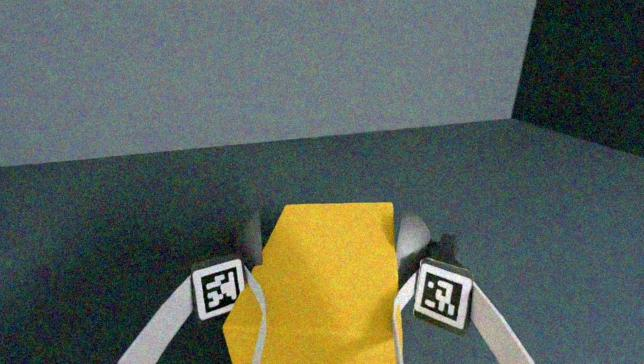

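Scene clock: 130.23 s.
move: done
base_odometry: x=-0.959 y=+0.056 heading=-2.490
turned_by_wheels: +0.000
turned_by_imu: +0.000
base_tilt: forward=-0.3 right=-1.1
lidar_m: 0.76 0.79 1.11 3.31 2.11 1.56 1.50 0.76 0.74 0.99 0.63 0.79
head_depth_mm: 577 888 941 - 644 1014 814 / 590 884 398 768 639 1009 810 / 602 876 393 380 634 1003 806 / 617 877 915 418 628 999 802 / 636 873 943 798 621 989 794 / 652 871 935 786 1109 983 792 / 672 868 938 777 967 978 790
base_status: not commanded
joint_positions: lift_m=+1.020 arm_m=+0.313 wrist_yaw_rad=-0.342 wrist_pitch_rad=-0.236 wrist_roll_rad=+0.002 gripper_m=+0.004 head_pan_rad=-1.600 head_tilt_rad=-0.450
joint_status: all done
measured_speeds: all 0
motor_effort: left_wheel=+1.7(2.2) right_wheel=+4.5(5.7) lift_m=+29.4(31.8) arm_m=-12.5(12.8) wrist_yaw_rad=+1.1(2.6) wrist_pitch_rad=+2.5(2.6) wrist_roll_rad=-0.5(0.8) gripper_m=-11.6(26.2) head_pan_rad=+2.5(3.1) head_tilt_rad=+2.7(3.1)
contact_limits: arm_m 35 (drawing in: default 31, maximum 55; extending or still: default 39, maximum 69)
hand_pose: x=-0.1032 y=-0.6873 z=+1.0754 quat_wxyz=(+0.677, -0.037, -0.706, -0.202) (m; base frame)
wrist_depth_mm: - - - - - 497 - / - - - - - 529 - / - - - - - - - / - - - - - - - / - - 153 168 148 - - / - - 129 131 125 - - / - 97 118 114 112 105 -
pictures: wrist_camera
camera_calibration:
wrist_camera: T_world_to_cam=[[-0.954688, 0.29693, -0.0200968, 0.133892], [0.143223, 0.399196, -0.90561, 1.29557], [-0.260881, -0.867453, -0.423635, -0.00133427], [0, 0, 0, 1]] pos_world=[-0.0580777, -0.558099, 1.1754]

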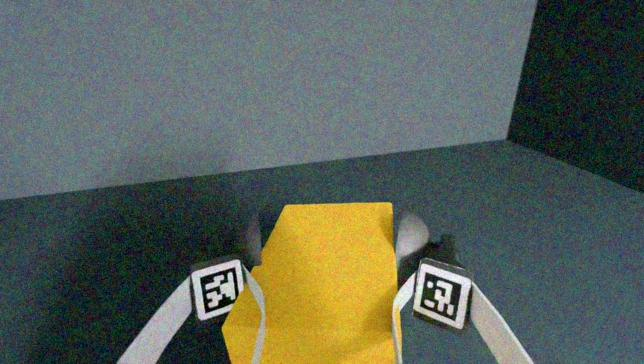

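Request:
move(joints={"arm_m":0.005}, pace="max", cameras=[])

Request:
move(joints={"wrist_yaw_rad":1.57,"lift_m":0.9}, cameras=[])

Request:
move(base={"rotate_rad":2.17}, joints={"head_pan_rad":-0.8,"head_tilt_rad":-0.5}, cameras=["nav_camera","wrist_camera"])

Scene clock: 160.37 s.
move: done
base_odometry: x=-0.959 y=+0.056 heading=-2.490
turned_by_wheels: +0.000
turned_by_imu: +0.000
base_tilt: forward=-0.4 right=-1.1
lidar_m: 0.76 0.79 1.12 3.29 2.12 1.55 1.50 0.76 0.74 0.99 0.64 0.78
head_depth_mm: 575 891 958 973 - - - / 588 881 953 881 - - - / 601 879 953 868 - - - / 616 875 946 803 596 - - / 631 874 939 795 621 986 799 / 652 867 937 785 1106 982 795 / 673 868 936 776 969 973 792
base_status: not commanded
joint_positions: lift_m=+1.020 arm_m=+0.005 wrist_yaw_rad=-0.342 wrist_pitch_rad=-0.237 wrist_roll_rad=+0.002 gripper_m=+0.004 head_pan_rad=-1.600 head_tilt_rad=-0.450
joint_status: all done
measured_speeds: all 0
motor_effort: left_wheel=+1.9(2.1) right_wheel=+4.8(5.9) lift_m=+26.4(29.9) arm_m=-11.3(14.2) wrist_yaw_rad=+1.1(2.7) wrist_pitch_rad=+2.8(2.8) wrist_roll_rad=-0.8(0.8) gripper_m=-10.9(11.8) head_pan_rad=+2.4(3.0) head_tilt_rad=+3.9(4.0)
hand_pose: x=-0.1031 y=-0.3792 z=+1.0751 quat_wxyz=(+0.677, -0.037, -0.706, -0.202) (m; base frame)
wrist_depth_mm: - - - - 740 - - / - - - - 810 - - / - - - - - - - / - - - - - - - / - - 153 167 148 - - / - - 129 130 125 - - / - 97 118 114 112 115 -
pictures: none
No camera images: "cameras" was empty.

Scene clock: 162.33 s.
move: done
base_odometry: x=-0.959 y=+0.056 heading=-2.490
turned_by_wheels: +0.000
turned_by_imu: +0.000
base_tilt: forward=-0.3 right=-1.4
lidar_m: 0.76 0.79 1.11 3.31 2.12 1.56 1.50 0.77 0.74 0.99 0.63 0.78
head_depth_mm: 576 889 959 833 648 1017 862 / 588 882 954 824 640 1016 860 / 601 881 950 816 634 1003 855 / 616 874 947 803 628 1000 846 / 632 874 940 796 623 992 797 / 651 871 937 786 1117 986 793 / 672 870 933 777 963 976 790
base_status: not commanded
joint_positions: lift_m=+0.900 arm_m=+0.005 wrist_yaw_rad=+1.567 wrist_pitch_rad=-0.237 wrist_roll_rad=+0.002 gripper_m=+0.004 head_pan_rad=-1.600 head_tilt_rad=-0.450
joint_status: all done
measured_speeds: all 0
motor_effort: left_wheel=+1.5(2.1) right_wheel=+4.8(5.7) lift_m=+23.0(27.6) arm_m=-7.0(11.6) wrist_yaw_rad=+1.9(6.0) wrist_pitch_rad=+2.7(2.8) wrist_roll_rad=-0.7(0.8) gripper_m=-11.5(11.7) head_pan_rad=+2.4(2.9) head_tilt_rad=+4.4(4.8)
hand_pose: x=+0.2220 y=-0.1510 z=+0.9551 quat_wxyz=(+0.557, +0.555, -0.438, +0.436) (m; base frame)
wrist_depth_mm: - - - - 622 - - / - - - - 640 - - / - - - - - - - / - - - - - - - / - - 153 167 148 - - / - - 129 131 125 - - / - 106 118 114 114 105 -
pictures: none
No camera images: "cameras" was empty.

Scene clock: 166.87 s.
move: done
base_odometry: x=-0.959 y=+0.056 heading=-0.320
turned_by_wheels: +2.170
turned_by_imu: +2.135
base_tilt: forward=-0.2 right=-1.2
lidar_m: 2.01 1.53 1.50 0.74 0.76 0.99 0.63 0.79 0.76 0.81 1.12 1.64
head_depth_mm: 1301 1331 1362 1325 1424 1449 1326 / 1609 1649 1692 1360 1756 1577 1319 / 2083 2157 2075 1339 2009 1572 1307 / 2987 3122 2338 1334 1762 1490 1242 / 3082 3354 2274 1315 1933 1584 338 / 3038 3268 3493 1378 1980 1583 340 / 2993 3248 3453 2823 2027 1573 1284
base_status: done
joint_positions: lift_m=+0.900 arm_m=+0.005 wrist_yaw_rad=+1.567 wrist_pitch_rad=-0.237 wrist_roll_rad=+0.002 gripper_m=+0.004 head_pan_rad=-0.800 head_tilt_rad=-0.500
joint_status: all done
measured_speeds: all 0
motor_effort: left_wheel=-8.5(12.1) right_wheel=+9.4(13.1) lift_m=+28.0(30.2) arm_m=-11.4(11.5) wrist_yaw_rad=+2.0(3.5) wrist_pitch_rad=+2.7(2.8) wrist_roll_rad=-0.6(0.9) gripper_m=-11.0(11.7) head_pan_rad=-3.1(4.7) head_tilt_rad=-4.4(8.7)
hand_pose: x=+0.2220 y=-0.1509 z=+0.9551 quat_wxyz=(+0.556, +0.555, -0.438, +0.436) (m; base frame)
wrist_depth_mm: - - - - - - - / - - - - - - - / - - - - - - - / - - - - - - - / - - 159 168 159 - - / - - 129 131 126 - - / - 115 119 114 125 - -
pictures: nav_camera (sideways), wrist_camera
camera_calibration:
nav_camera: T_world_to_cam=[[0.330084, -0.315375, 0.889709, -1.11676], [-0.705449, -0.708682, 0.0105167, 0.0407793], [0.627205, -0.631116, -0.456406, 0.543348], [0, 0, 0, 1]] pos_world=[0.0566042, 0.0196148, 1.24115]
wrist_camera: T_world_to_cam=[[0.037006, -0.999113, -0.0200827, -0.133216], [-0.425094, 0.00244893, -0.905146, 0.991749], [0.904392, 0.0420329, -0.424627, 0.377281], [0, 0, 0, 1]] pos_world=[0.0853061, -0.151385, 1.05521]

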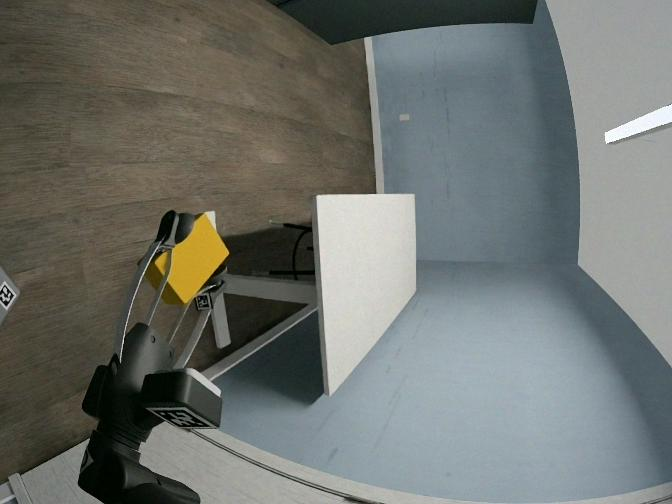

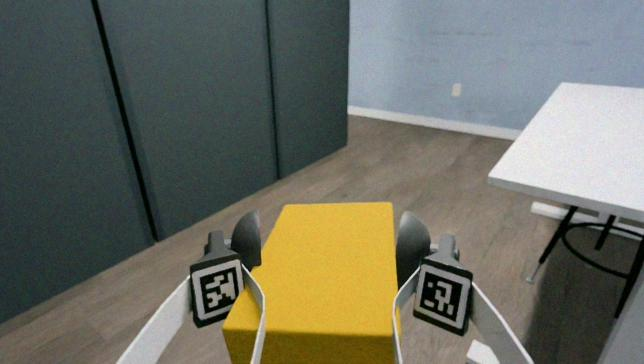

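Request:
move(base={"translate_m":0.7}, cameras=[])

Request:
move(base={"translate_m":0.68}, cameras=[])

Request:
move(base={"rotate_rad":-0.57}, joints={"wrist_yaw_rad":0.0,"head_pan_rad":-1.4,"head_tilt_rad":-0.6}, cameras=["nav_camera","head_camera"])

Scene clock: 185.10 s.
move: done
base_odometry: x=-0.295 y=-0.164 heading=-0.320
turned_by_wheels: +0.000
turned_by_imu: +0.000
base_tilt: forward=-0.4 right=-1.2
lidar_m: 1.49 1.15 1.12 1.18 1.59 1.13 1.33 1.17 1.14 0.84 1.15 3.13
head_depth_mm: 1940 1985 1996 1374 954 736 1279 / 2400 2442 2392 1364 951 1477 1322 / 2730 2939 3135 1347 1917 1556 1310 / 2696 2904 3086 2635 2068 1603 1242 / 2636 2825 3101 2847 2079 1589 338 / 2593 2789 2991 2882 2033 1582 340 / 2531 2700 2935 2845 2031 1575 1282
base_status: done
joint_positions: lift_m=+0.900 arm_m=+0.005 wrist_yaw_rad=+1.567 wrist_pitch_rad=-0.237 wrist_roll_rad=+0.002 gripper_m=+0.004 head_pan_rad=-0.800 head_tilt_rad=-0.500
joint_status: not commanded
measured_speeds: all 0
motor_effort: left_wheel=+0.6(8.9) right_wheel=+10.4(14.6) lift_m=+29.6(30.2) arm_m=-11.9(13.2) wrist_yaw_rad=+2.6(3.6) wrist_pitch_rad=+2.7(2.8) wrist_roll_rad=-0.5(0.9) gripper_m=-10.8(11.7) head_pan_rad=-3.3(3.8) head_tilt_rad=-3.0(5.0)
hand_pose: x=+0.2220 y=-0.1509 z=+0.9551 quat_wxyz=(+0.556, +0.555, -0.438, +0.436) (m; base frame)
wrist_depth_mm: - - - - - - - / - - - - - - - / - - - - - - - / - - - - - - - / - - 159 167 159 - - / - - 129 131 126 - - / - 115 118 114 125 - -
pictures: none
No camera images: "cameras" was empty.

Scene clock: 193.03 s.
move: done
base_odometry: x=+0.350 y=-0.378 heading=-0.321
turned_by_wheels: +0.000
turned_by_imu: +0.000
base_tilt: forward=-0.2 right=-1.2
lidar_m: 1.00 0.77 0.75 0.79 1.13 1.69 2.01 1.57 1.05 1.00 2.33 2.59
head_depth_mm: 2377 2482 2622 2571 2126 1631 1333 / 2299 2480 2760 2894 2106 1622 1323 / 2269 2446 2681 2805 2087 1610 1311 / 2217 2385 2587 2756 2073 1605 1236 / 2182 2330 2549 2711 2068 1587 338 / 2119 2279 2473 2629 2043 1586 339 / 2066 2229 2418 2568 2028 1578 1284
base_status: done
joint_positions: lift_m=+0.900 arm_m=+0.005 wrist_yaw_rad=+1.567 wrist_pitch_rad=-0.237 wrist_roll_rad=+0.002 gripper_m=+0.004 head_pan_rad=-0.800 head_tilt_rad=-0.500
joint_status: not commanded
measured_speeds: all 0
motor_effort: left_wheel=+0.5(8.7) right_wheel=+10.3(14.5) lift_m=+28.1(29.9) arm_m=-11.1(12.4) wrist_yaw_rad=+1.8(3.4) wrist_pitch_rad=+2.7(2.8) wrist_roll_rad=-0.6(0.9) gripper_m=-10.9(11.7) head_pan_rad=-3.0(3.8) head_tilt_rad=-2.9(4.4)
hand_pose: x=+0.2220 y=-0.1509 z=+0.9551 quat_wxyz=(+0.556, +0.555, -0.438, +0.436) (m; base frame)
wrist_depth_mm: - - - - - - - / - - - - - - - / - - - - - - - / - - - - - - - / - - 159 167 159 - - / - - 129 131 126 - - / - 97 118 114 125 - -
pictures: none
No camera images: "cameras" was empty.

Scene clock: 195.07 s.
move: done
base_odometry: x=+0.350 y=-0.378 heading=-0.890
turned_by_wheels: -0.570
turned_by_imu: -0.562
base_tilt: forward=-0.3 right=-1.1
lidar_m: 2.59 1.04 0.77 0.75 0.78 1.08 1.69 2.01 1.58 1.05 1.00 1.60
head_depth_mm: 1216 1330 1478 1604 1760 1538 - / 1243 1357 1478 1120 864 - - / 1263 1385 1487 1112 484 314 - / 1283 1415 1516 1096 1658 1467 1231 / 1308 1447 1536 1089 1715 1463 1221 / 1333 1468 1558 1081 1698 1421 1216 / 1367 1505 1585 1068 1686 1444 1218
base_status: done
joint_positions: lift_m=+0.900 arm_m=+0.005 wrist_yaw_rad=+0.003 wrist_pitch_rad=-0.237 wrist_roll_rad=+0.002 gripper_m=+0.004 head_pan_rad=-1.405 head_tilt_rad=-0.601
joint_status: all done
measured_speeds: all 0
motor_effort: left_wheel=+7.5(12.3) right_wheel=-9.0(13.6) lift_m=+28.4(29.2) arm_m=-12.2(12.6) wrist_yaw_rad=-2.7(6.4) wrist_pitch_rad=+2.6(2.8) wrist_roll_rad=-0.8(0.9) gripper_m=-11.3(11.6) head_pan_rad=+3.2(5.1) head_tilt_rad=-3.4(7.2)
hand_pose: x=-0.0209 y=-0.3934 z=+0.9551 quat_wxyz=(+0.702, +0.085, -0.702, -0.083) (m; base frame)
wrist_depth_mm: - - - - - - - / - - - - - - - / - - - - - - - / - - - - - - - / - - 153 168 153 - - / - - 129 131 126 - - / - 115 120 114 125 - -
pictures: head_camera (sideways), nav_camera (sideways)
camera_calibration:
head_camera: T_world_to_cam=[[-0.13156, 0.506138, -0.852359, 1.1253], [0.987415, 0.143034, -0.0674712, 0.081411], [0.0877665, -0.850509, -0.518586, 0.629904], [0, 0, 0, 1]] pos_world=[0.0123733, -0.0454609, 1.29131]
nav_camera: T_world_to_cam=[[0.106455, -0.533211, 0.839258, -1.04959], [-0.983176, -0.182446, 0.00879623, 0.0447537], [0.148429, -0.826075, -0.543662, 0.659912], [0, 0, 0, 1]] pos_world=[0.0577848, -0.00634847, 1.23925]

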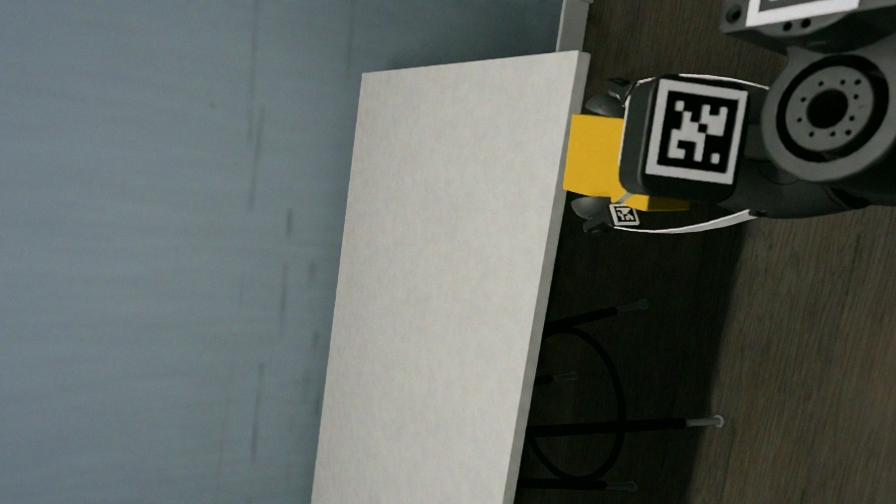

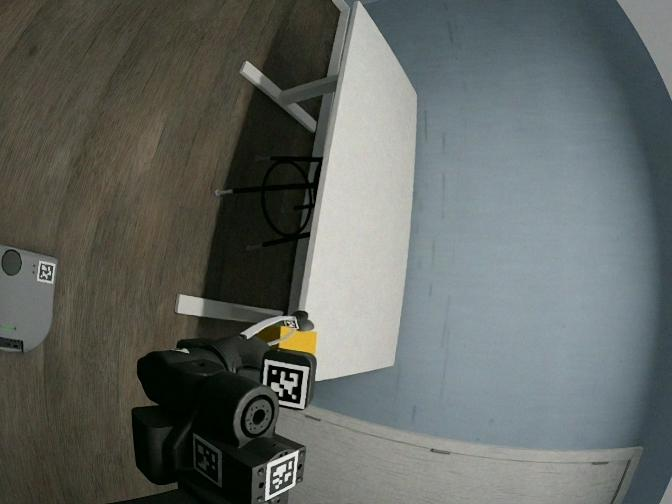

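Request:
move(base={"translate_m":0.12}, joints={"arm_m":0.455}, cameras=[])

Request:
move(joints={"lift_m":0.745}, cameras=[])

Request:
move(joints={"lift_m":0.69}, speeds={"lift_m":0.03}, contact_limits={"lift_m":{"down":13}}, cameras=["head_camera"])

Scene clock: 211.37 s.
move: done
base_odometry: x=+0.426 y=-0.471 heading=-0.890
turned_by_wheels: +0.000
turned_by_imu: +0.001
base_tilt: forward=-0.4 right=-1.3
lidar_m: 2.47 1.04 0.77 0.75 0.78 1.08 1.81 2.11 1.59 1.07 0.96 2.22
head_depth_mm: 1221 1337 1396 552 907 1499 1249 / 1242 1358 561 977 939 1438 1229 / 1271 1386 1485 1064 1670 1469 1237 / 1287 1417 1527 1096 1655 1466 1227 / 1308 1445 1533 1082 1706 1466 1212 / 1342 1475 1574 1077 1635 1412 1216 / 1371 1508 1578 1063 1794 1441 1211
base_status: done
joint_positions: lift_m=+0.900 arm_m=+0.455 wrist_yaw_rad=+0.002 wrist_pitch_rad=-0.237 wrist_roll_rad=+0.002 gripper_m=+0.004 head_pan_rad=-1.400 head_tilt_rad=-0.601
joint_status: all done
measured_speeds: all 0
motor_effort: left_wheel=+3.5(11.0) right_wheel=+6.8(10.5) lift_m=+27.5(28.9) arm_m=+12.5(15.0) wrist_yaw_rad=-2.9(4.3) wrist_pitch_rad=+2.6(2.9) wrist_roll_rad=-0.8(0.9) gripper_m=-10.9(11.6) head_pan_rad=+3.0(4.0) head_tilt_rad=+1.3(2.3)
hand_pose: x=-0.0209 y=-0.8434 z=+0.9551 quat_wxyz=(+0.702, +0.085, -0.702, -0.083) (m; base frame)
wrist_depth_mm: - - - - - - - / - - - - - - - / - - - - - - - / - - - - - - - / - - 153 167 148 - - / - - 129 131 125 - - / - 97 120 114 112 105 -
pictures: none
No camera images: "cameras" was empty.

Scene clock: 213.60 s.
move: done
base_odometry: x=+0.426 y=-0.471 heading=-0.890
turned_by_wheels: +0.000
turned_by_imu: +0.000
base_tilt: forward=-0.3 right=-1.2
lidar_m: 2.47 1.04 0.77 0.75 0.78 1.08 1.81 2.11 1.59 1.06 0.95 2.23
head_depth_mm: 1223 1330 1459 1131 506 398 337 / 1244 1357 1470 725 864 1450 1227 / 1268 1391 1494 1102 1680 1483 1237 / 1292 1420 1520 1100 1653 1475 1235 / 1315 1451 1540 1086 1707 1457 1216 / 1336 1474 1564 1077 1637 1409 1216 / 1371 1509 1580 1066 1798 1447 1209
base_status: not commanded
joint_positions: lift_m=+0.745 arm_m=+0.455 wrist_yaw_rad=+0.002 wrist_pitch_rad=-0.237 wrist_roll_rad=+0.002 gripper_m=+0.004 head_pan_rad=-1.400 head_tilt_rad=-0.601
joint_status: all done
measured_speeds: all 0
motor_effort: left_wheel=+3.5(4.0) right_wheel=+6.6(7.4) lift_m=+25.3(26.5) arm_m=+12.4(13.3) wrist_yaw_rad=-2.6(3.9) wrist_pitch_rad=+2.7(2.8) wrist_roll_rad=-0.8(0.8) gripper_m=-11.1(11.7) head_pan_rad=+3.1(3.7) head_tilt_rad=+3.6(3.9)
hand_pose: x=-0.0209 y=-0.8434 z=+0.8001 quat_wxyz=(+0.702, +0.085, -0.702, -0.083) (m; base frame)
wrist_depth_mm: - - - - - - - / - - - - - - - / - - - - - - - / - - - - - - - / - - 153 167 148 - - / - - 129 131 125 - - / - 97 120 114 112 105 -
pictures: none
No camera images: "cameras" was empty.

Scene clock: 215.87 s.
move: done
base_odometry: x=+0.426 y=-0.472 heading=-0.890
turned_by_wheels: +0.000
turned_by_imu: +0.000
base_tilt: forward=-0.3 right=-1.2
lidar_m: 2.47 1.04 0.77 0.75 0.78 1.08 1.81 2.11 1.59 1.07 0.95 2.22
head_depth_mm: 1223 1339 1457 1143 875 465 377 / 1241 1364 1484 1127 653 1408 1234 / 1270 1392 1504 1120 894 1484 1240 / 1301 1416 1526 1102 1659 1471 1231 / 1319 1446 1541 1091 1712 1461 1223 / 1338 1467 1568 1085 1643 1423 1219 / 1365 1502 1593 1074 1803 1446 1215
base_status: not commanded
joint_positions: lift_m=+0.690 arm_m=+0.455 wrist_yaw_rad=+0.001 wrist_pitch_rad=-0.181 wrist_roll_rad=+0.005 gripper_m=+0.004 head_pan_rad=-1.400 head_tilt_rad=-0.599
joint_status: all done
measured_speeds: all 0
motor_effort: left_wheel=+2.4(3.7) right_wheel=+6.1(8.1) lift_m=+14.7(25.9) arm_m=+12.4(13.1) wrist_yaw_rad=-0.9(4.1) wrist_pitch_rad=-7.7(8.1) wrist_roll_rad=-1.5(1.8) gripper_m=-11.5(11.8) head_pan_rad=+2.5(3.5) head_tilt_rad=+2.5(4.9)
contact_limits: lift_m down 13 (down: maximum 72; up: maximum 65)
hand_pose: x=-0.0213 y=-0.8477 z=+0.7590 quat_wxyz=(+0.703, +0.064, -0.705, -0.064) (m; base frame)
wrist_depth_mm: - - - - - - - / - - - - - - - / - - - - - - - / - - - - - - - / - - 153 167 148 - - / - - 128 131 126 - - / - 97 118 113 111 106 -
pictures: head_camera (sideways)
camera_calibration:
head_camera: T_world_to_cam=[[-0.134008, 0.504187, -0.853134, 1.1263], [0.98667, 0.148092, -0.0674633, 0.0814303], [0.0923286, -0.850802, -0.517311, 0.628304], [0, 0, 0, 1]] pos_world=[0.0125782, -0.0453639, 1.29141]

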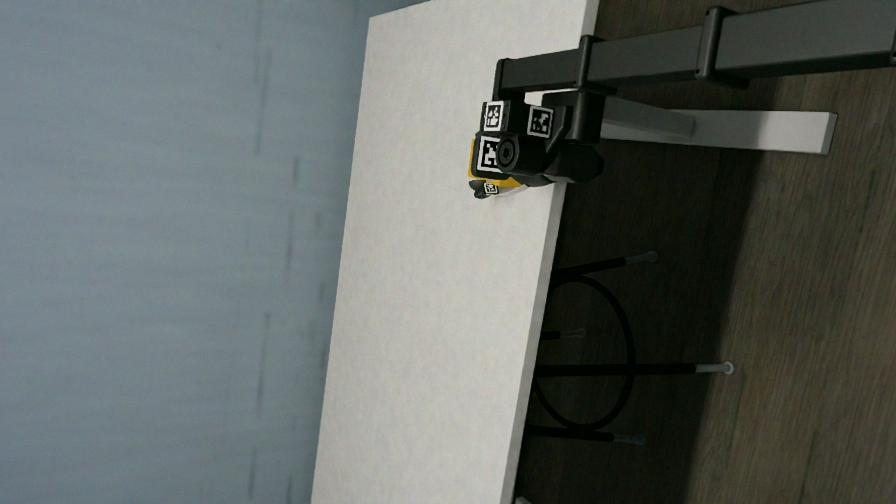

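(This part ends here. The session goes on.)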